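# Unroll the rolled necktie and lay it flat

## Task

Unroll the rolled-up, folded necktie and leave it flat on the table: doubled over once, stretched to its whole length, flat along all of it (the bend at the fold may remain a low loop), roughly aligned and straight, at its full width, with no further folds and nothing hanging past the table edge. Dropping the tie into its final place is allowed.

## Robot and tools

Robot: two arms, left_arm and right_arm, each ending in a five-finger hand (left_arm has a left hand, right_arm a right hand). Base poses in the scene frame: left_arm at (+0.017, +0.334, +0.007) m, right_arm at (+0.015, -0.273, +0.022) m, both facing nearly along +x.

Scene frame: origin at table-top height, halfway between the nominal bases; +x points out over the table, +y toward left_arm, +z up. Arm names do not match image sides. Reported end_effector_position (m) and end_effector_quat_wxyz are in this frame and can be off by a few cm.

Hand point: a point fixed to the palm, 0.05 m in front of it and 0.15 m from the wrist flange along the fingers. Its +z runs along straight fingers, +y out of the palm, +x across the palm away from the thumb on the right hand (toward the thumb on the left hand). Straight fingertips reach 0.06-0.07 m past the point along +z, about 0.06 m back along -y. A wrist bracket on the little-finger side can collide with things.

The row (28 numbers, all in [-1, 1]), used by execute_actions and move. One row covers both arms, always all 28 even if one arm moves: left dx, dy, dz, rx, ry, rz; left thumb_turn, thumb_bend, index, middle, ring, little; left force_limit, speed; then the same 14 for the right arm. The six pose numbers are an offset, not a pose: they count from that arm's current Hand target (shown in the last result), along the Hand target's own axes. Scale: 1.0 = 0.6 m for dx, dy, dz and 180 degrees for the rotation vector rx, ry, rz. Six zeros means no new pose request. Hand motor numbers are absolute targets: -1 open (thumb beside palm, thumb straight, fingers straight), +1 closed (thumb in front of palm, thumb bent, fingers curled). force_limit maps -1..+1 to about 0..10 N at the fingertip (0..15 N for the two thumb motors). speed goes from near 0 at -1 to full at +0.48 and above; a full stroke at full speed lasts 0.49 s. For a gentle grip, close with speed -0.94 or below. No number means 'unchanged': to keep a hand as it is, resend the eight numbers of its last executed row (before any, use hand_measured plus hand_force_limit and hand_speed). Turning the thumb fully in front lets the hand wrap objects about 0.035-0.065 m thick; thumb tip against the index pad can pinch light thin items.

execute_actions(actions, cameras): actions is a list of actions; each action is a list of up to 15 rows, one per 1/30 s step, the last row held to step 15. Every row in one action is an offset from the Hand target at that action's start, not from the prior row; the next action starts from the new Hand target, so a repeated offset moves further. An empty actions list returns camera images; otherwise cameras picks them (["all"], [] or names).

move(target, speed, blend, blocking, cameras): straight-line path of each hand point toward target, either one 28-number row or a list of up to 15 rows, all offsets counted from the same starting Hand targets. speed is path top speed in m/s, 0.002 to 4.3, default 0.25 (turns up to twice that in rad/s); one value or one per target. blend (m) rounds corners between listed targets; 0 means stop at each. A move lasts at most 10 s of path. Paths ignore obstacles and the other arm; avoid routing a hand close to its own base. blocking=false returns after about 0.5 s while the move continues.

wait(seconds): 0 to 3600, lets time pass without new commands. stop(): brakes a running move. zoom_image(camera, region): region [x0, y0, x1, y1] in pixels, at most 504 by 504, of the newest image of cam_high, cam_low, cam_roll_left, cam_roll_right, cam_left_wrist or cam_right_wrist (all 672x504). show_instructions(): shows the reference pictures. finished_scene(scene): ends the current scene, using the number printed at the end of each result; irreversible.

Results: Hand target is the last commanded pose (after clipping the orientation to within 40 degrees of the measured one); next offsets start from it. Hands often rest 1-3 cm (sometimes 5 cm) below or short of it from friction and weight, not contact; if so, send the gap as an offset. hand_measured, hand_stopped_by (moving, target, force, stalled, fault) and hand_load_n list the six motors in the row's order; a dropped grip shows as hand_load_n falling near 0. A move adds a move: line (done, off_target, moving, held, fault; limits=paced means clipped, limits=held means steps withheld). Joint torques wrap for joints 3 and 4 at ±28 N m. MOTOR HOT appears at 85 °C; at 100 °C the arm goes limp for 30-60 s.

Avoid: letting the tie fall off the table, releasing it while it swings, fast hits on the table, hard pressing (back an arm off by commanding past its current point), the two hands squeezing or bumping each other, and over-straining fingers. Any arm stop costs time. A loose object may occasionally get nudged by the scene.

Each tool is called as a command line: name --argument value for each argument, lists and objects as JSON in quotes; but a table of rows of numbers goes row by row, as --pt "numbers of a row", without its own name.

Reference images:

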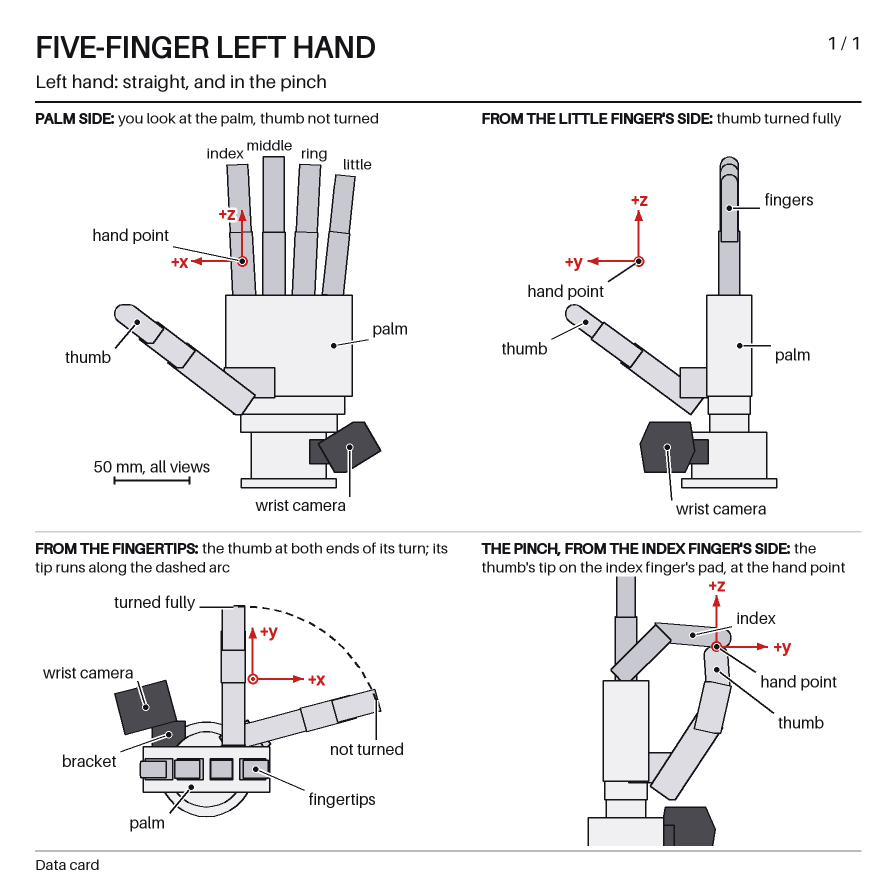

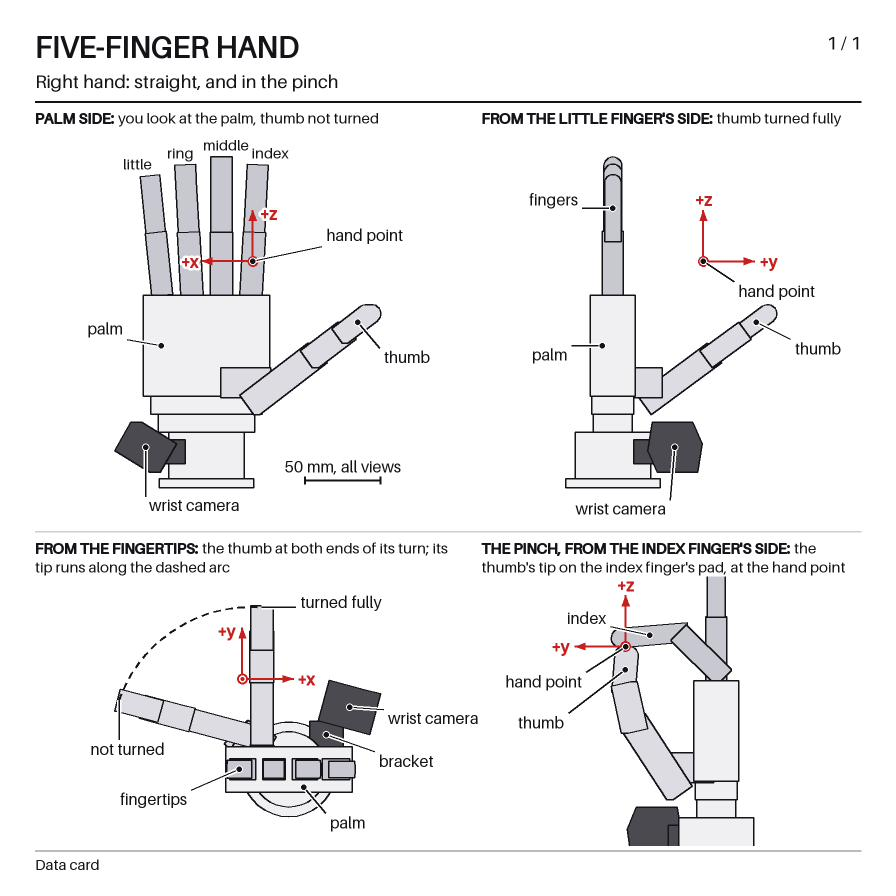

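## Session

execute_actions --actions '[]'

zoom_image --camera "cam_roll_right" --region '[240, 240, 440, 300]'

zoom_image --camera "cam_high" --region '[240, 30, 380, 330]'

Scene clock: 0.00 s.
left_arm: end_effector_position=(+0.9636, +0.2337, +0.1884) hand_measured=(-1.000, -1.000, -1.000, -1.000, -1.000, -1.000) hand_load_n=(+0.0, +0.0, +0.0, -0.5, +0.0, +0.0) hand_stopped_by=(target, target, target, target, target, target) hand_force_limit=0.00 hand_speed=-0.80 end_effector_quat_wxyz=(-0.297, +0.680, -0.397, +0.540) | right_arm: end_effector_position=(+0.8590, -0.1475, +0.1508) hand_measured=(-1.000, -1.000, -1.000, -1.000, -1.000, -1.000) hand_load_n=(+0.0, +0.0, +0.0, +0.0, +0.0, +0.0) hand_stopped_by=(target, target, target, target, target, target) hand_force_limit=0.00 hand_speed=-0.80 end_effector_quat_wxyz=(-0.537, +0.682, -0.210, +0.449)
Joint positions: left_arm=[-0.053 2.301 2.072 -0.014 -0.022 -0.545] | right_arm=[0.043 2.162 1.594 0.544 -0.551 -0.41]
Joint velocities: within noise
Joint torques (N m): no reading
Motor temperatures (°C): left_arm=[27 34 27 23 24 24] | right_arm=[24 33 22 24 23 22]
Heat: left arm: hottest shoulder 34 °C; right arm: hottest shoulder 33 °C.
Hand target: left_arm +0.9686, +0.2335, +0.1880; -0.299, +0.678, -0.396, +0.543 | right_arm +0.8648, -0.1474, +0.1594; -0.539, +0.678, -0.205, +0.456
camera_calibration:
cam_left_wrist: T_world_to_cam=[[0.2546, 0.23219, 0.93876, -0.47136], [-0.47329, -0.81662, 0.33034, 0.58378], [0.84331, -0.52841, -0.09802, -0.55629]] pos_world=[0.86543, 0.29222, 0.19512]
cam_right_wrist: T_world_to_cam=[[0.35851, -0.5059, -0.78456, -0.26094], [-0.81165, 0.24627, -0.52969, 0.80667], [0.46119, 0.82669, -0.32232, -0.10827]] pos_world=[0.79822, -0.24117, 0.18766]

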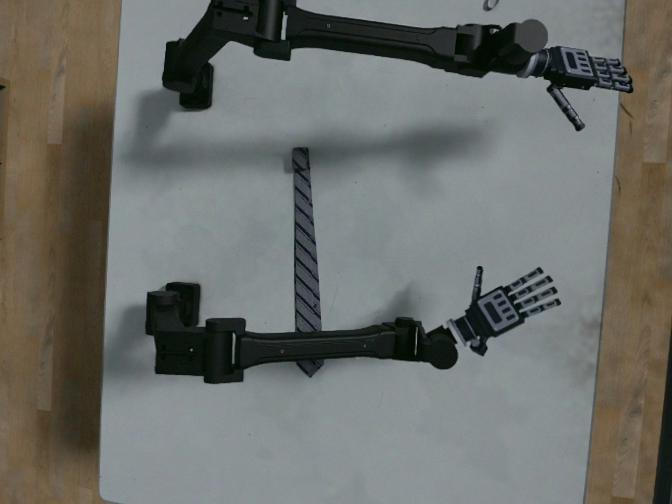

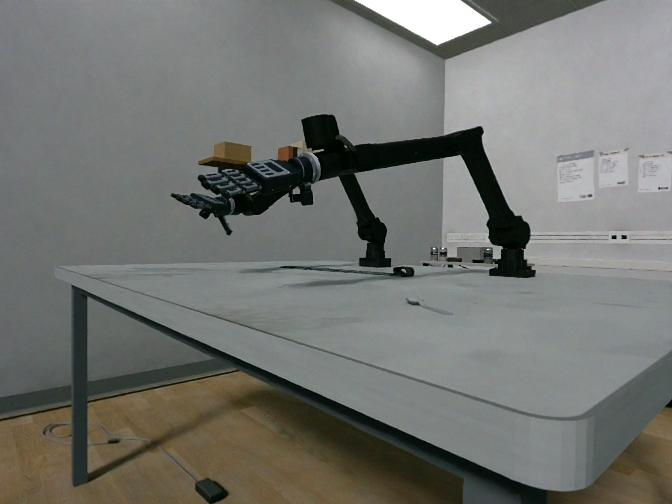

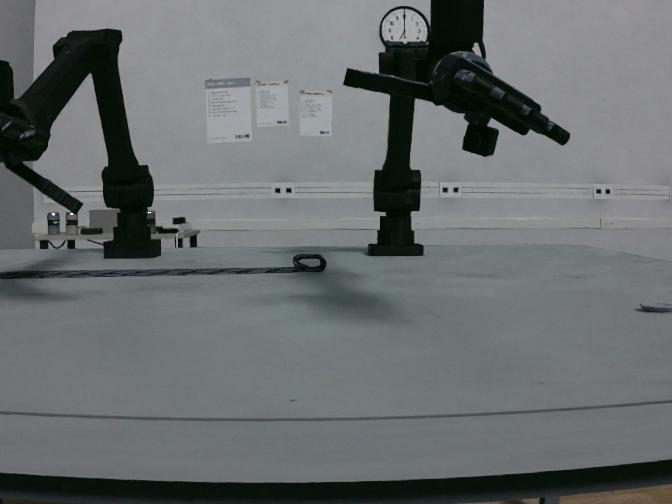

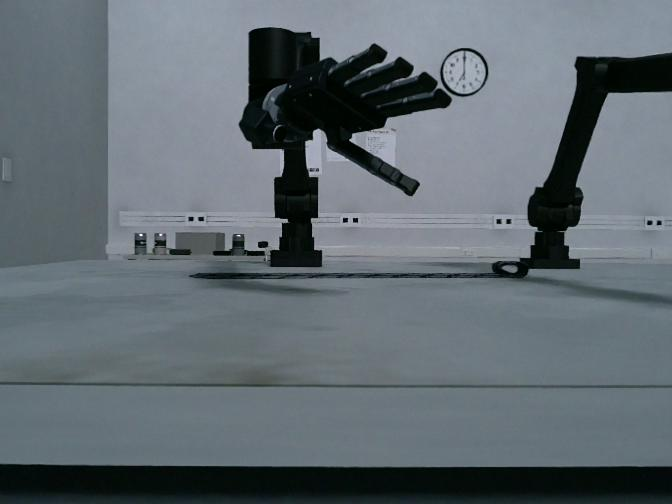

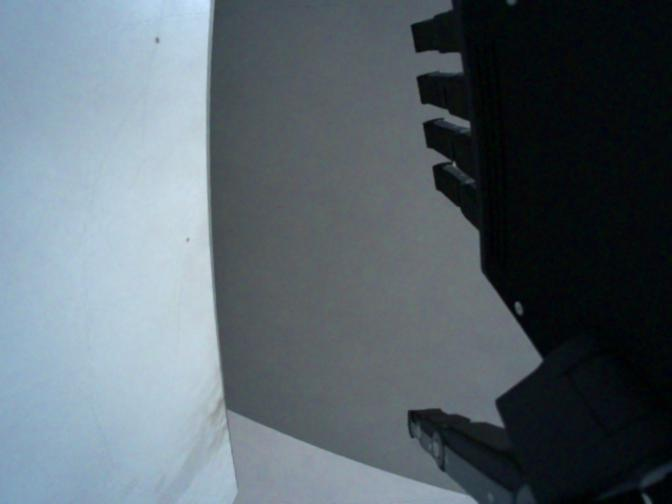

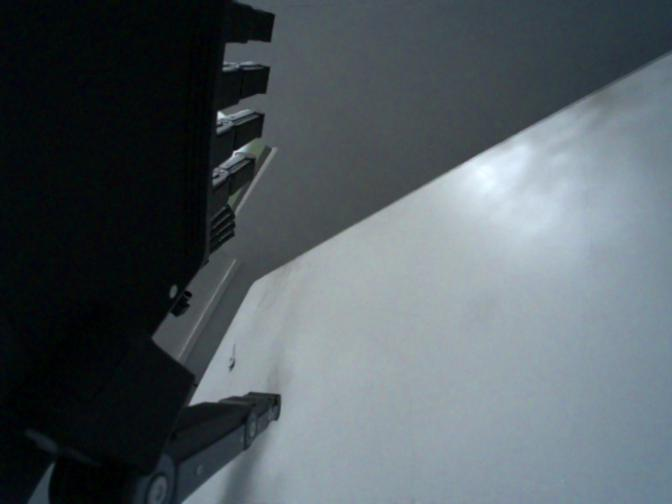

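Scaled by 2.520 from the camera's image (finer frame: 960x720).

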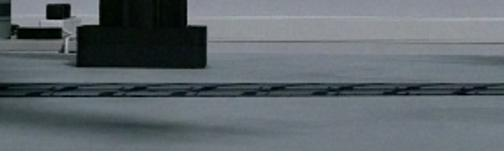

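Scaled by 1.680 from the camera's image (finer frame: 960x720).

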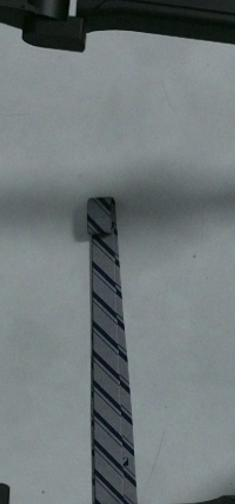

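move --target '[0,0,0,0,0,0,-1,-1,-1,-1,-1,-1,0,-0.8,-0.617,-0.339,-0.678,-0.188,-0.338,-0.026,-1,-1,-1,-1,-1,-1,0,-0.8]' --speed 0.3 --cameras '["cam_high","cam_low","cam_roll_left","cam_roll_right"]'

Scene clock: 17.40 s.
left_arm: end_effector_position=(+0.9636, +0.2337, +0.1884) hand_measured=(-1.000, -1.000, -1.000, -1.000, -1.000, -1.000) hand_load_n=(+0.0, +0.0, +0.0, +0.0, +0.0, +0.0) hand_stopped_by=(target, target, target, target, target, target) hand_force_limit=0.00 hand_speed=-0.80 end_effector_quat_wxyz=(-0.297, +0.680, -0.397, +0.540) | right_arm: end_effector_position=(+0.2965, -0.0125, +0.2012) hand_measured=(-1.000, -1.000, -1.000, -1.000, -1.000, -1.000) hand_load_n=(+0.0, +0.0, +0.0, +0.0, +0.0, +0.0) hand_stopped_by=(target, target, target, target, target, target) hand_force_limit=0.00 hand_speed=-0.80 end_effector_quat_wxyz=(-0.343, +0.939, +0.009, +0.004)
Joint positions: left_arm=[-0.053 2.301 2.072 -0.014 -0.022 -0.545] | right_arm=[0.549 1.224 1.026 -0.969 -0.588 -0.937]
Joint torques (N m): left_arm=[0.15 -24.12 10.52 2.28 -0.04 0.07] | right_arm=[0.67 -6.95 7.43 0.7 -0.31 0.03]
Heat: left arm: hottest shoulder 37 °C; right arm: hottest shoulder 34 °C.
Hand target: left_arm +0.9686, +0.2335, +0.1880; -0.299, +0.678, -0.396, +0.543 | right_arm +0.2948, -0.0158, +0.2002; -0.339, +0.941, +0.000, +0.000
Off the commanded pose: left_arm 0.005 m, 0 deg | right_arm 0.004 m, 1 deg.
move: done

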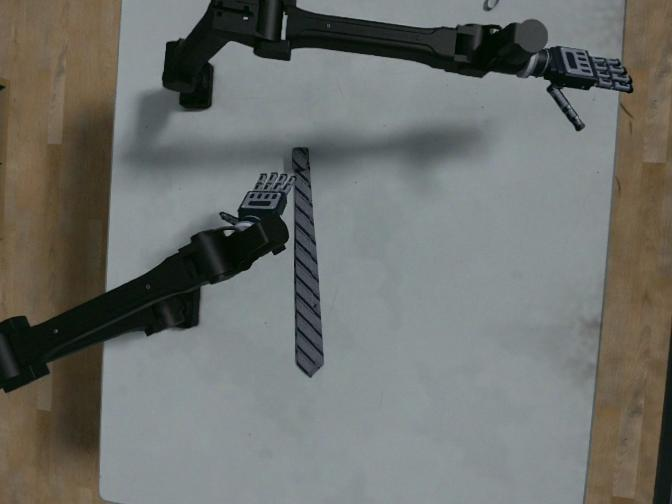

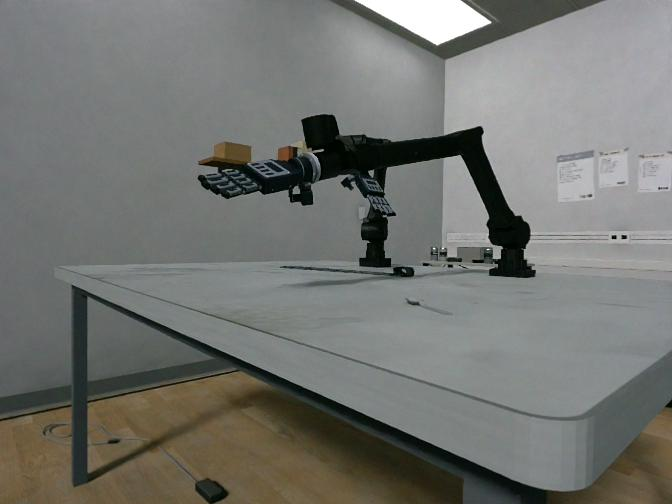

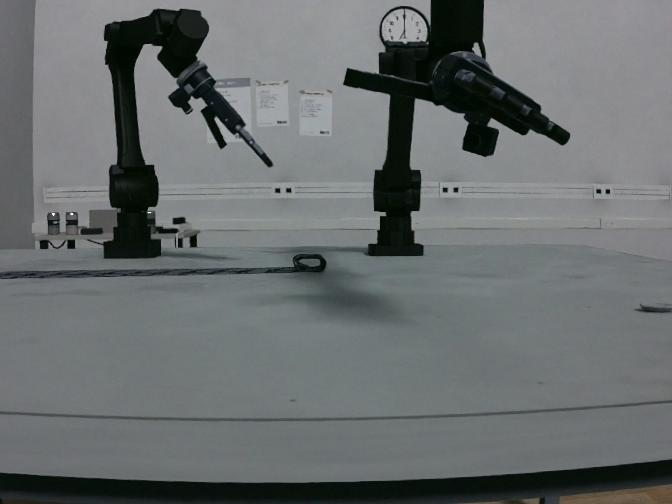

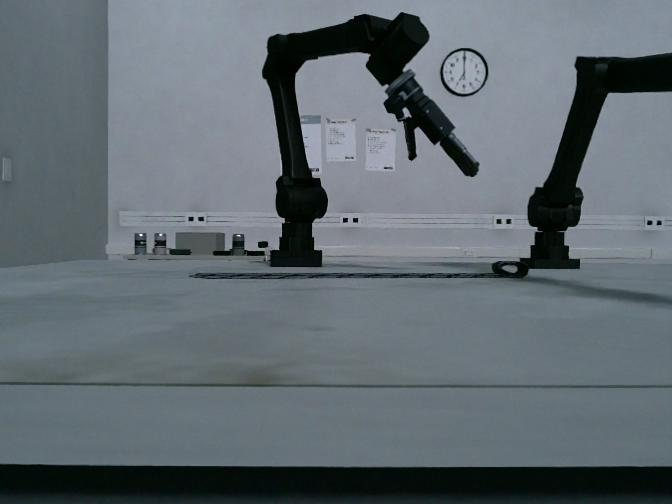

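move --target '[0,0,0,0,0,0,-1,-1,-1,-1,-1,-1,0,-0.8,0.008,0.21,0.2,0,0,0,-1,-1,-1,-1,-1,-1,0,-0.8]' --speed 0.15 --cameras '["cam_roll_right"]'

zoom_image --camera "cam_roll_right" --region '[420, 200, 560, 300]'

Scene clock: 26.73 s.
left_arm: end_effector_position=(+0.9636, +0.2337, +0.1884) hand_measured=(-1.000, -1.000, -1.000, -1.000, -1.000, -1.000) hand_load_n=(-0.5, +0.0, +0.0, +0.0, +0.0, +0.0) hand_stopped_by=(target, target, target, target, target, target) hand_force_limit=0.00 hand_speed=-0.80 end_effector_quat_wxyz=(-0.297, +0.680, -0.397, +0.540) | right_arm: end_effector_position=(+0.2940, -0.0367, +0.0269) hand_measured=(-1.000, -1.000, -1.000, -1.000, -1.000, -1.000) hand_load_n=(-0.5, +0.0, +0.0, +0.0, +0.0, +0.0) hand_stopped_by=(target, target, target, target, target, target) hand_force_limit=0.00 hand_speed=-0.80 end_effector_quat_wxyz=(-0.334, +0.942, -0.004, -0.008)
Joint positions: left_arm=[-0.053 2.301 2.072 -0.014 -0.022 -0.545] | right_arm=[0.493 1.442 0.72 -0.506 -0.602 -0.98]
Joint torques (N m): left_arm=[0.15 -24.18 10.54 2.26 -0.05 0.07] | right_arm=[0.5 -7.65 5.98 1.68 -0.62 -0.16]
Motor temperatures (°C): left_arm=[26 38 33 23 24 24] | right_arm=[24 33 24 24 23 22]
Heat: left arm: hottest shoulder 38 °C; right arm: hottest shoulder 33 °C.
Hand target: left_arm +0.9686, +0.2335, +0.1880; -0.299, +0.678, -0.396, +0.543 | right_arm +0.2996, -0.0363, +0.0274; -0.339, +0.941, +0.000, +0.000
Off the commanded pose: left_arm 0.005 m, 0 deg | right_arm 0.006 m, 1 deg.
move: done

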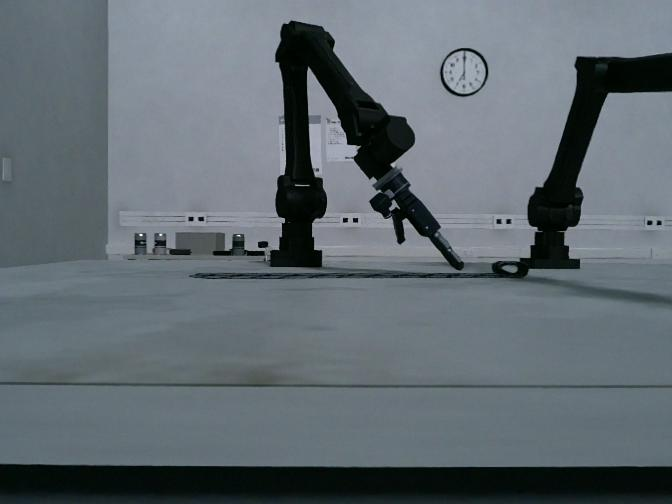

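Scaled by 3.600 from the camera's image (finer frame: 960x720).

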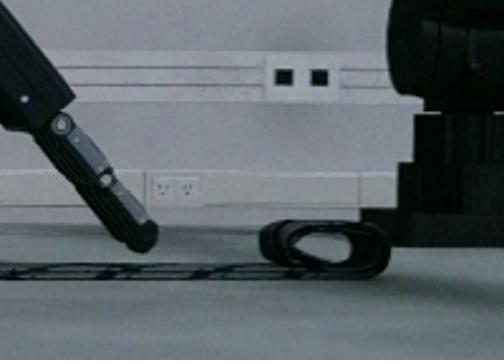

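move --target '[0,0,0,0,0,0,-1,-1,-1,-1,-1,-1,0,-0.8,-0.04,-0.257,0.213,0,0,0,-1,-1,-1,-1,-1,-1,0,-0.8]' --speed 0.08 --cameras '["cam_high","cam_roll_right"]'

zoom_image --camera "cam_roll_right" --region '[440, 200, 600, 300]'

zoom_image --camera "cam_high" --region '[240, 60, 360, 240]'

Scene clock: 35.33 s.
left_arm: end_effector_position=(+0.9636, +0.2337, +0.1884) hand_measured=(-1.000, -1.000, -1.000, -1.000, -1.000, -1.000) hand_load_n=(-0.5, +0.0, +0.0, +0.5, +0.0, +0.0) hand_stopped_by=(target, target, target, target, target, target) hand_force_limit=0.00 hand_speed=-0.80 end_effector_quat_wxyz=(-0.297, +0.680, -0.397, +0.540) | right_arm: end_effector_position=(+0.2650, +0.1480, +0.0215) hand_measured=(-1.000, -1.000, -1.000, -1.000, -1.000, -1.000) hand_load_n=(-0.5, +0.0, +0.0, +0.0, +0.0, +0.0) hand_stopped_by=(target, target, target, target, target, target) hand_force_limit=0.00 hand_speed=-0.80 end_effector_quat_wxyz=(-0.328, +0.945, +0.001, -0.009)
Joint positions: left_arm=[-0.053 2.301 2.072 -0.014 -0.022 -0.545] | right_arm=[0.904 1.659 0.946 -0.319 -0.418 -0.569]
Joint torques (N m): left_arm=[0.26 -24.18 10.51 2.28 -0.04 0.07] | right_arm=[1.38 -10.23 8.85 2.02 -0.12 0.04]
Heat: left arm: hottest shoulder 39 °C; right arm: hottest shoulder 33 °C.
Hand target: left_arm +0.9686, +0.2335, +0.1880; -0.299, +0.678, -0.396, +0.543 | right_arm +0.2754, +0.1639, +0.0273; -0.339, +0.941, +0.000, +0.000
Off the commanded pose: left_arm 0.005 m, 0 deg | right_arm 0.020 m, 2 deg.
move: off_target (right_arm)

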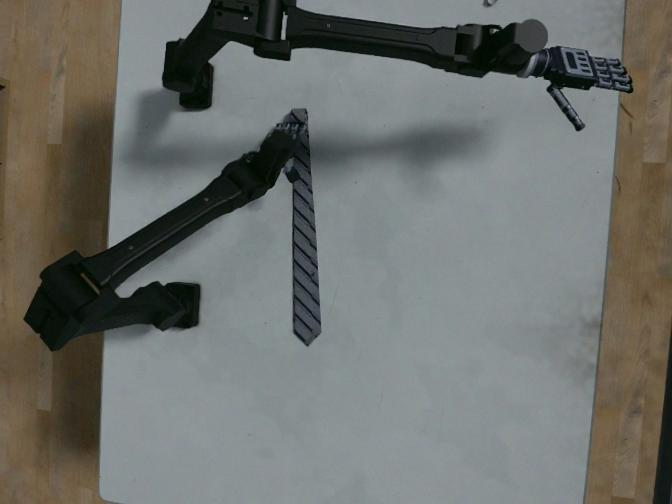

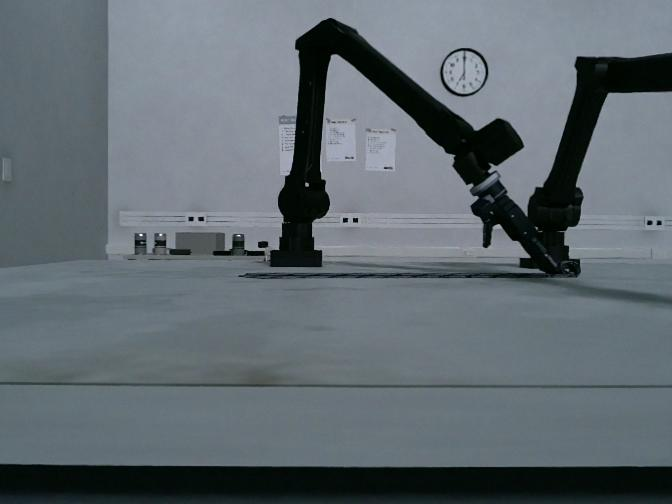

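Scaled by 3.150 from the camera's image (finer frame: 960x720).

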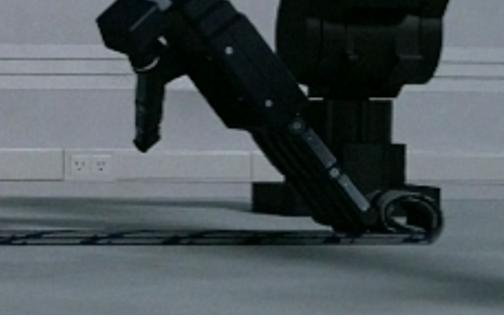

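Scaled by 2.800 from the camera's image (finer frame: 960x720).

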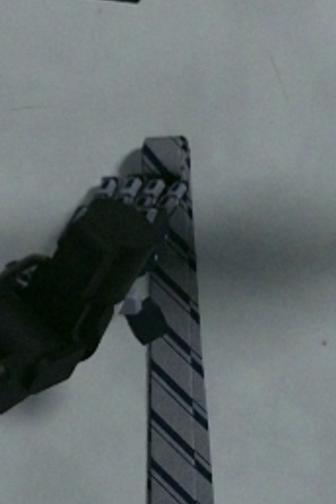

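move --pt "0 0 0 0 0 0 -1 -1 -1 -1 -1 -1 0 -0.8 0.017 -0.011 -0.039 0 0 0 -1 -1 -1 -1 -1 -1 0 -0.8" --pt "0 0 0 0 0 0 -1 -1 -1 -1 -1 -1 0 -0.8 -0.008 -0.203 0.121 0 0 0 -1 -1 -1 -1 -1 -1 0 -0.8" --speed 0.08 --cameras '["cam_high","cam_roll_right"]'

zoom_image --camera "cam_roll_right" --region '[500, 200, 660, 300]'

zoom_image --camera "cam_high" --region '[240, 30, 360, 210]'

Scene clock: 43.50 s.
left_arm: end_effector_position=(+0.9636, +0.2337, +0.1884) hand_measured=(-1.000, -1.000, -1.000, -1.000, -1.000, -1.000) hand_load_n=(-0.5, +0.0, +0.0, +0.0, +0.0, +0.0) hand_stopped_by=(target, target, target, target, target, target) hand_force_limit=0.00 hand_speed=-0.80 end_effector_quat_wxyz=(-0.297, +0.680, -0.397, +0.540) | right_arm: end_effector_position=(+0.2653, +0.2911, +0.0435) hand_measured=(-1.000, -1.000, -1.000, -1.000, -1.000, -1.000) hand_load_n=(+0.0, +0.0, +0.0, +0.0, +0.0, +0.0) hand_stopped_by=(target, target, target, target, target, target) hand_force_limit=0.00 hand_speed=-0.80 end_effector_quat_wxyz=(-0.335, +0.942, +0.003, -0.003)
Joint positions: left_arm=[-0.053 2.301 2.072 -0.014 -0.022 -0.545] | right_arm=[1.065 1.868 1.311 -0.403 -0.328 -0.427]
Joint torques (N m): left_arm=[0.21 -24.18 10.52 2.28 -0.04 0.07] | right_arm=[1.44 -13.98 10.02 1.09 -0.06 0.02]
Heat: left arm: hottest shoulder 40 °C; right arm: hottest shoulder 33 °C.
Hand target: left_arm +0.9686, +0.2335, +0.1880; -0.299, +0.678, -0.396, +0.543 | right_arm +0.2704, +0.3040, +0.0489; -0.339, +0.941, +0.000, +0.000
Off the commanded pose: left_arm 0.005 m, 0 deg | right_arm 0.015 m, 1 deg.
move: off_target (right_arm)

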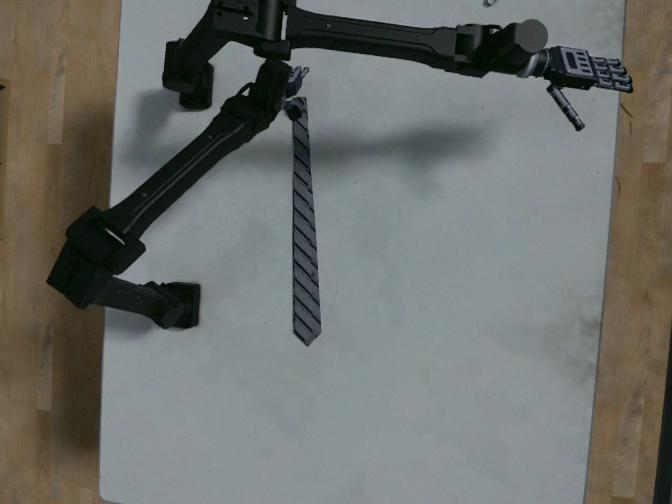

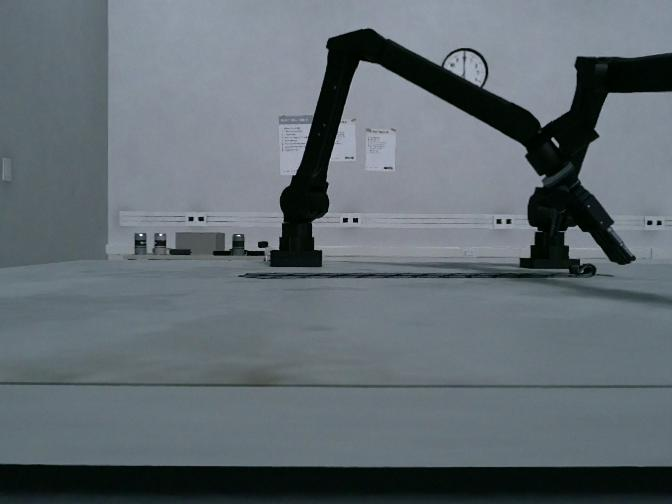

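Scaled by 3.150 from the camera's image (finer frame: 960x720).

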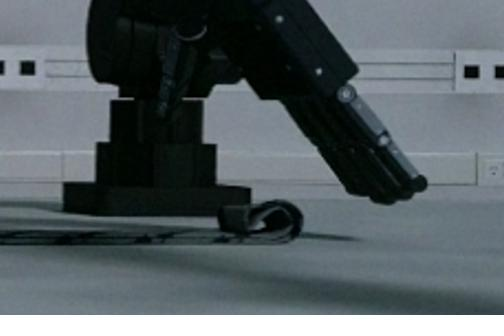

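Scaled by 2.800 from the camera's image (finer frame: 960x720).

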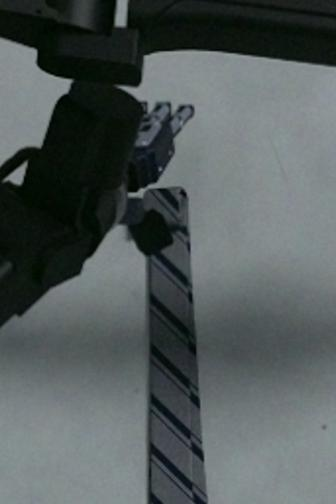

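move --pt "0 0 0 0 0 0 -1 -1 -1 -1 -1 -1 0 -0.8 0 -0.085 -0.103 0 0 0 -1 -1 -1 -1 -1 -1 0 -0.8" --pt "-0.856 -0.623 -0.323 0.111 -0.185 -0.052 -1 -1 -1 -1 -1 -1 0 -0.8 0.02 0.173 -0.274 0 0 0 -1 -1 -1 -1 -1 -1 0 -0.8" --pt "-0.856 -0.623 -0.323 0.111 -0.185 -0.052 -1 -1 -1 -1 -1 -1 0 -0.8 0.02 0.2565 -0.174 0 0 0 -1 -1 -1 -1 -1 -1 0 -0.8" --speed 0.25 --cameras '["cam_high","cam_roll_right","cam_low"]'

zoom_image --camera "cam_roll_right" --region '[480, 200, 640, 300]'

zoom_image --camera "cam_high" --region '[240, 30, 360, 210]'

Scene clock: 57.80 s.
left_arm: end_effector_position=(+0.9636, +0.2337, +0.1884) hand_measured=(-1.000, -1.000, -1.000, -1.000, -1.000, -1.000) hand_load_n=(-0.5, +0.0, +0.0, +0.0, +0.0, +0.0) hand_stopped_by=(target, target, target, target, target, target) hand_force_limit=0.00 hand_speed=-0.80 end_effector_quat_wxyz=(-0.297, +0.680, -0.397, +0.540) | right_arm: end_effector_position=(+0.2645, +0.2897, +0.0436) hand_measured=(-1.000, -1.000, -1.000, -1.000, -1.000, -1.000) hand_load_n=(-0.5, +0.0, +0.0, +0.0, +0.0, +0.0) hand_stopped_by=(target, target, target, target, target, target) hand_force_limit=0.00 hand_speed=-0.80 end_effector_quat_wxyz=(-0.331, +0.944, +0.002, -0.005)
Joint positions: left_arm=[-0.053 2.301 2.072 -0.014 -0.022 -0.545] | right_arm=[1.065 1.868 1.314 -0.414 -0.328 -0.426]
Joint torques (N m): left_arm=[0.21 -24.29 10.44 2.3 -0.04 0.07] | right_arm=[1.08 -15.33 6.84 1.62 -0.23 -0.07]
Heat: left arm: hottest shoulder 41 °C; right arm: hottest shoulder 33 °C.
Hand target: left_arm +0.9683, +0.2335, +0.1879; -0.299, +0.678, -0.396, +0.543 (not the last commanded pose) | right_arm +0.2647, +0.2900, +0.0437; -0.332, +0.943, +0.003, -0.004 (not the last commanded pose)
Off the commanded pose: left_arm 0.663 m, 40 deg | right_arm 0.172 m, 1 deg.
move: held (right_arm; a check stopped the path), off_target (left_arm; braked when a check withheld steps of right_arm); path passed 0 of 3 targets; limits=held
pose unreachable (right arm): on one or more control steps of this call, first in action 0 (counted from 0), this arm could not follow its commanded pose, so it was not sent that pose on those steps. It may still have moved: this result reports where it is.
cause: moving toward the commanded pose would bring a part of the arm too close to another arm (a part of this arm just beyond joint 4 (wrist pitch) and a part of the left arm just beyond its joint 3 (elbow), along the way the arms are being sent, or toward where that arm still pushes).
Images, in order (width x height): cam_high 672x504, cam_low 672x504, cam_roll_right 672x504.

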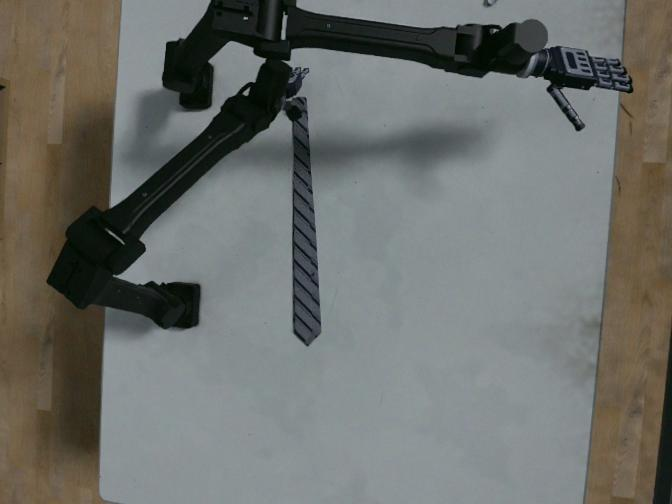

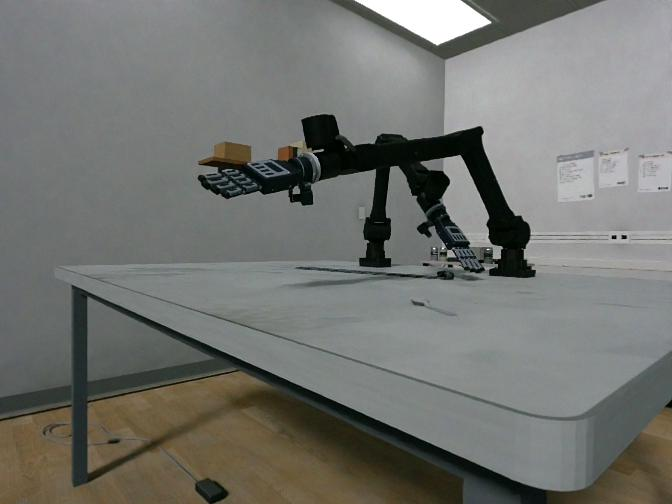

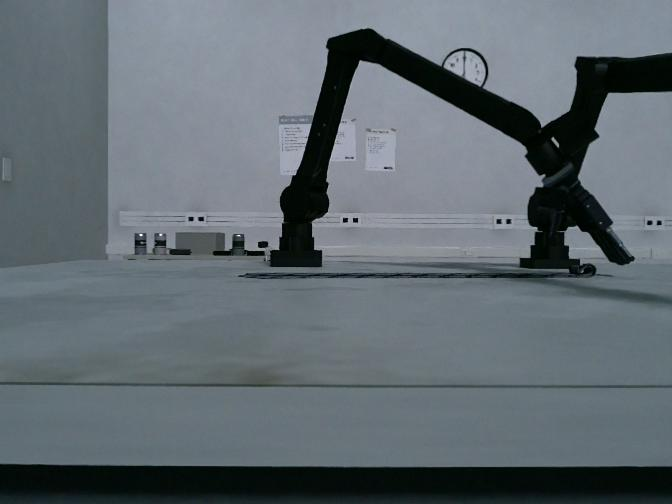

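Scaled by 3.150 from the camera's image (finer frame: 960x720).

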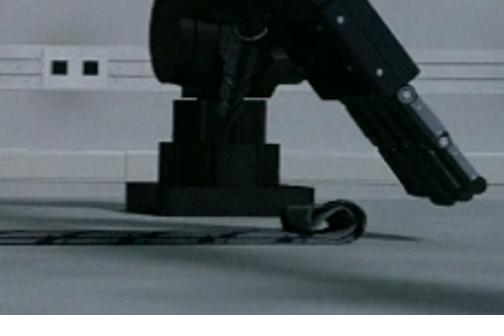

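Scaled by 2.800 from the camera's image (finer frame: 960x720).

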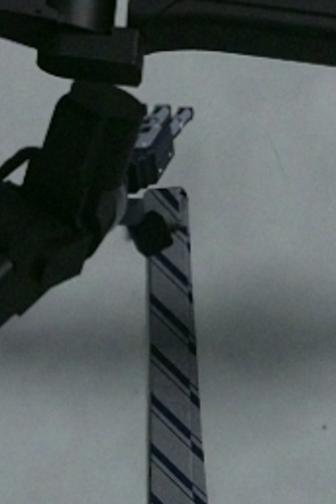

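move --target '[-0.856,-0.623,-0.323,0.111,-0.185,-0.052,-1,-1,-1,-1,-1,-1,0,-0.8,0,0,0,0,0,0,-1,-1,-1,-1,-1,-1,0,-0.8]' --speed 0.3

move --pt "0 0 0 0 0 0 -1 -1 -1 -1 -1 -1 0 -0.8 0 -0.085 -0.103 0 0 0 -1 -1 -1 -1 -1 -1 0 -0.8" --pt "0 0 0 0 0 0 -1 -1 -1 -1 -1 -1 0 -0.8 0.03 0.15 -0.255 0 0 0 -1 -1 -1 -1 -1 -1 0 -0.8" --pt "0 0 0 0 0 0 -1 -1 -1 -1 -1 -1 0 -0.8 0.03 0.2355 -0.155 0 0 0 -1 -1 -1 -1 -1 -1 0 -0.8" --speed 0.2 --cameras '["cam_high","cam_roll_right","cam_low","cam_right_wrist"]'

zoom_image --camera "cam_roll_right" --region '[480, 200, 640, 300]'

zoom_image --camera "cam_high" --region '[240, 30, 360, 210]'

Scene clock: 65.97 s.
left_arm: end_effector_position=(+0.7967, +0.8675, +0.2871) hand_measured=(-1.000, -1.000, -1.000, -1.000, -1.000, -1.000) hand_load_n=(-0.5, +0.0, +0.0, +0.0, +0.0, +0.0) hand_stopped_by=(target, target, target, target, target, target) hand_force_limit=0.00 hand_speed=-0.80 end_effector_quat_wxyz=(-0.464, +0.776, -0.139, +0.405) | right_arm: end_effector_position=(+0.2645, +0.2897, +0.0436) hand_measured=(-1.000, -1.000, -1.000, -1.000, -1.000, -1.000) hand_load_n=(+0.0, +0.0, +0.0, +0.0, +0.0, +0.0) hand_stopped_by=(target, target, target, target, target, target) hand_force_limit=0.00 hand_speed=-0.80 end_effector_quat_wxyz=(-0.331, +0.944, +0.002, -0.005)
Joint positions: left_arm=[0.654 2.234 2.216 -0.226 -0.018 -0.545] | right_arm=[1.065 1.868 1.314 -0.414 -0.328 -0.426]
Joint torques (N m): left_arm=[-0.26 -21.89 13.78 1.58 -0.03 0.06] | right_arm=[1.14 -15.27 6.87 1.61 -0.23 -0.07]
Heat: left arm: hottest shoulder 41 °C; right arm: hottest shoulder 33 °C.
Hand target: left_arm +0.8095, +0.8704, +0.2880; -0.466, +0.772, -0.140, +0.409 | right_arm +0.2647, +0.2900, +0.0437; -0.332, +0.943, +0.003, -0.004
Off the commanded pose: left_arm 0.013 m, 1 deg | right_arm 0.000 m, 0 deg.
move: off_target (left_arm)

Scene clock: 69.17 s.
left_arm: end_effector_position=(+0.7967, +0.8675, +0.2871) hand_measured=(-1.000, -1.000, -1.000, -1.000, -1.000, -1.000) hand_load_n=(+0.0, +0.0, +0.0, +0.0, +0.0, +0.0) hand_stopped_by=(target, target, target, target, target, target) hand_force_limit=0.00 hand_speed=-0.80 end_effector_quat_wxyz=(-0.464, +0.776, -0.139, +0.405) | right_arm: end_effector_position=(+0.2789, +0.1186, +0.0257) hand_measured=(-1.000, -1.000, -1.000, -1.000, -1.000, -1.000) hand_load_n=(+0.0, +0.0, +0.0, +0.0, -0.5, +0.0) hand_stopped_by=(target, target, target, target, target, target) hand_force_limit=0.00 hand_speed=-0.80 end_effector_quat_wxyz=(-0.326, +0.945, -0.003, -0.013)
Joint positions: left_arm=[0.654 2.234 2.216 -0.226 -0.018 -0.545] | right_arm=[0.835 1.628 0.923 -0.361 -0.453 -0.627]
Joint torques (N m): left_arm=[-0.21 -21.83 13.78 1.58 -0.04 0.06] | right_arm=[0.91 -11.11 6.38 1.94 -0.25 -0.17]
Heat: left arm: hottest shoulder 41 °C; right arm: hottest shoulder 33 °C.
Hand target: left_arm +0.8095, +0.8704, +0.2880; -0.466, +0.772, -0.140, +0.409 | right_arm +0.2838, +0.1218, +0.0277; -0.332, +0.943, +0.002, -0.004
Off the commanded pose: left_arm 0.013 m, 1 deg | right_arm 0.006 m, 1 deg.
move: done
cam_right_wrist: T_world_to_cam=[[0.2521, -0.73156, -0.63346, 0.03603], [-0.79887, -0.52676, 0.2904, 0.27112], [-0.54613, 0.43284, -0.71722, 0.2367]] pos_world=[0.33678, 0.06672, 0.11385]
Images, in order (width x height): cam_high 672x504, cam_low 672x504, cam_roll_right 672x504, cam_right_wrist 672x504.

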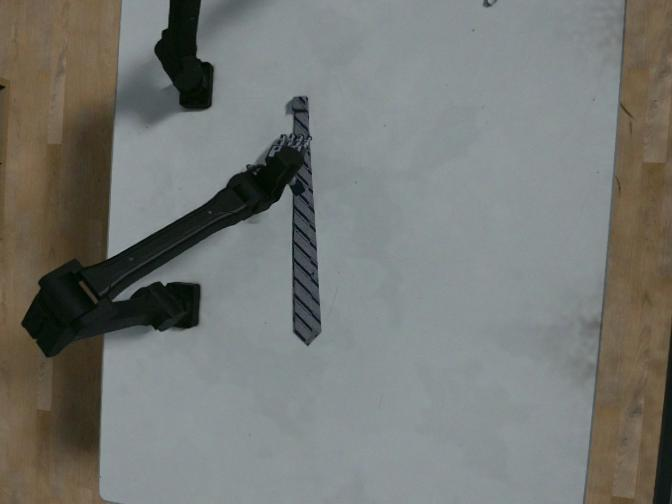

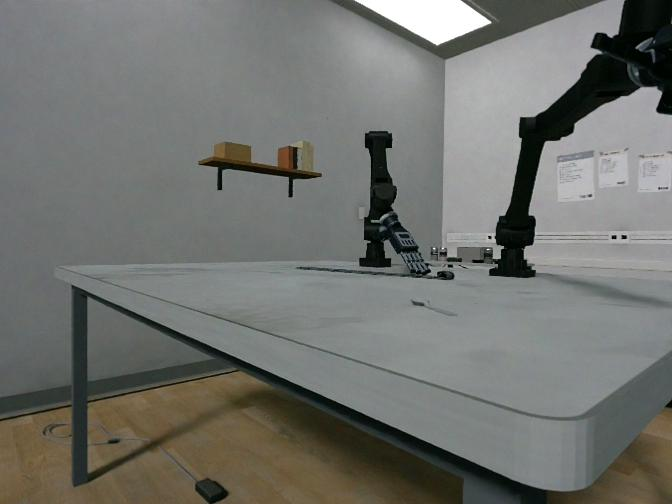

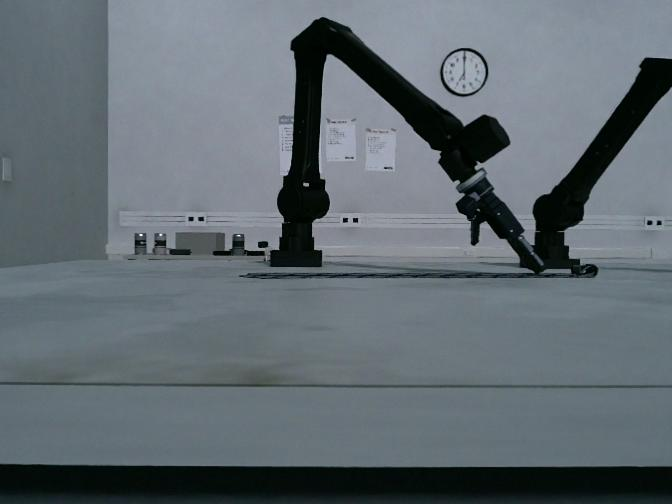

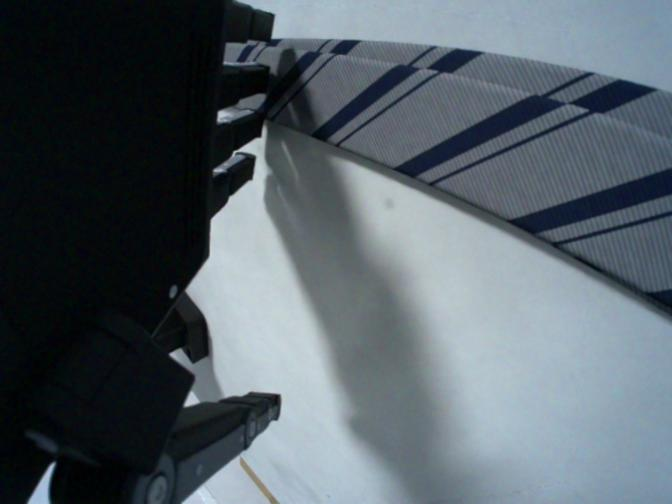

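Scaled by 3.150 from the camera's image (finer frame: 960x720).

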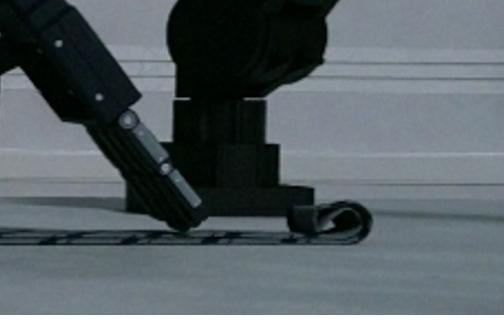

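Scaled by 2.800 from the camera's image (finer frame: 960x720).

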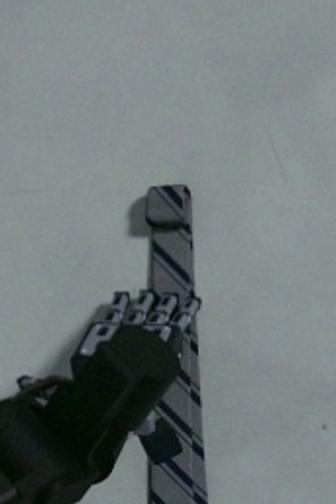

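move --pt "0 0 0 0 0 0 -1 -1 -1 -1 -1 -1 0 -0.8 0.025 -0.013 -0.015 0 0 0 -1 -1 -1 -1 -1 -1 0 -0.8" --pt "0 0 0 0 0 0 -1 -1 -1 -1 -1 -1 0 -0.8 0.008 -0.2545 0.19 0 0 0 -1 -1 -1 -1 -1 -1 0 -0.8" --speed 0.07 --cameras '["cam_high","cam_roll_right"]'

zoom_image --camera "cam_roll_right" --region '[512, 200, 672, 300]'

zoom_image --camera "cam_high" --region '[240, 30, 360, 210]'

Scene clock: 79.00 s.
left_arm: end_effector_position=(+0.7967, +0.8675, +0.2871) hand_measured=(-1.000, -1.000, -1.000, -1.000, -1.000, -1.000) hand_load_n=(-0.5, +0.0, +0.0, +0.0, +0.0, +0.0) hand_stopped_by=(target, target, target, target, target, target) hand_force_limit=0.00 hand_speed=-0.80 end_effector_quat_wxyz=(-0.464, +0.776, -0.139, +0.405) | right_arm: end_effector_position=(+0.2839, +0.2998, +0.0321) hand_measured=(-1.000, -1.000, -1.000, -1.000, -1.000, -1.000) hand_load_n=(+0.0, +0.0, +0.0, +0.0, +0.0, +0.0) hand_stopped_by=(target, target, target, target, target, target) hand_force_limit=0.00 hand_speed=-0.80 end_effector_quat_wxyz=(-0.330, +0.944, +0.005, -0.005)
Joint positions: left_arm=[0.654 2.234 2.216 -0.226 -0.018 -0.545] | right_arm=[1.046 1.927 1.372 -0.424 -0.34 -0.449]
Joint torques (N m): left_arm=[-0.32 -21.83 13.78 1.59 -0.04 0.06] | right_arm=[1.61 -14.56 9.95 1.1 -0.07 0.03]
Heat: left arm: hottest shoulder 40 °C; right arm: hottest shoulder 34 °C.
Hand target: left_arm +0.8095, +0.8704, +0.2880; -0.466, +0.772, -0.140, +0.409 | right_arm +0.2872, +0.3122, +0.0343; -0.332, +0.943, +0.002, -0.004
Off the commanded pose: left_arm 0.013 m, 1 deg | right_arm 0.013 m, 0 deg.
move: off_target (right_arm)

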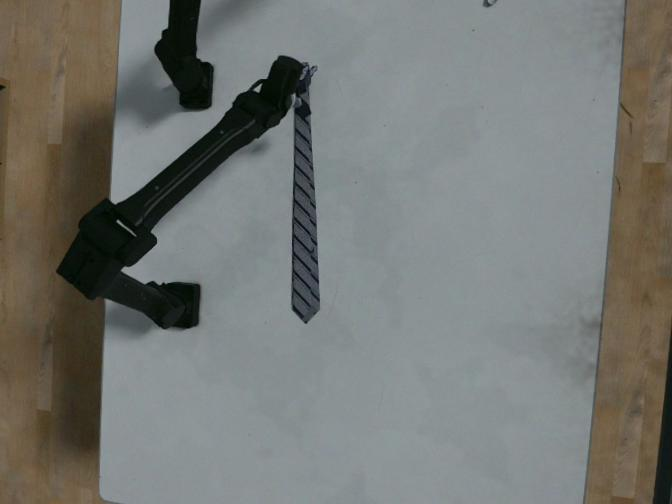

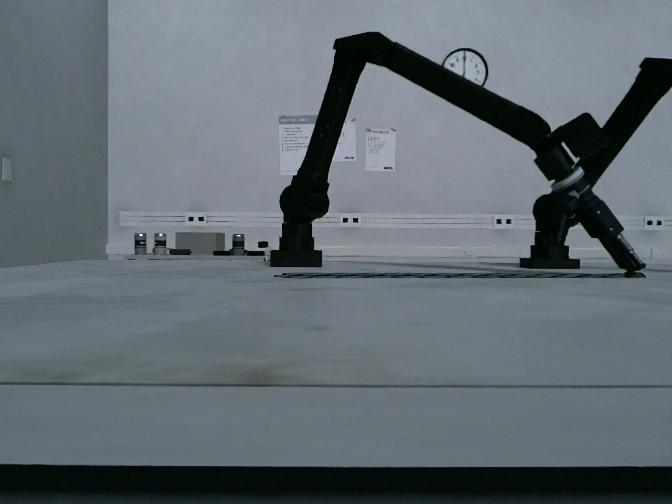

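Scaled by 3.150 from the camera's image (finer frame: 960x720).

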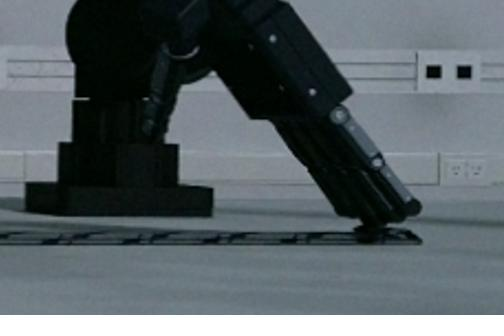

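Scaled by 2.800 from the camera's image (finer frame: 960x720).

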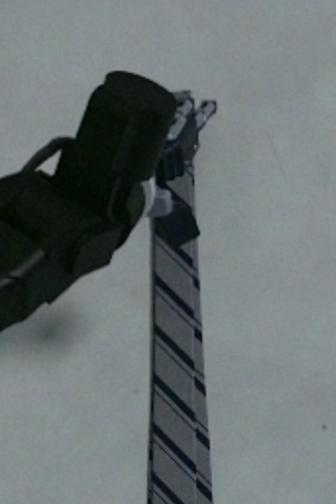

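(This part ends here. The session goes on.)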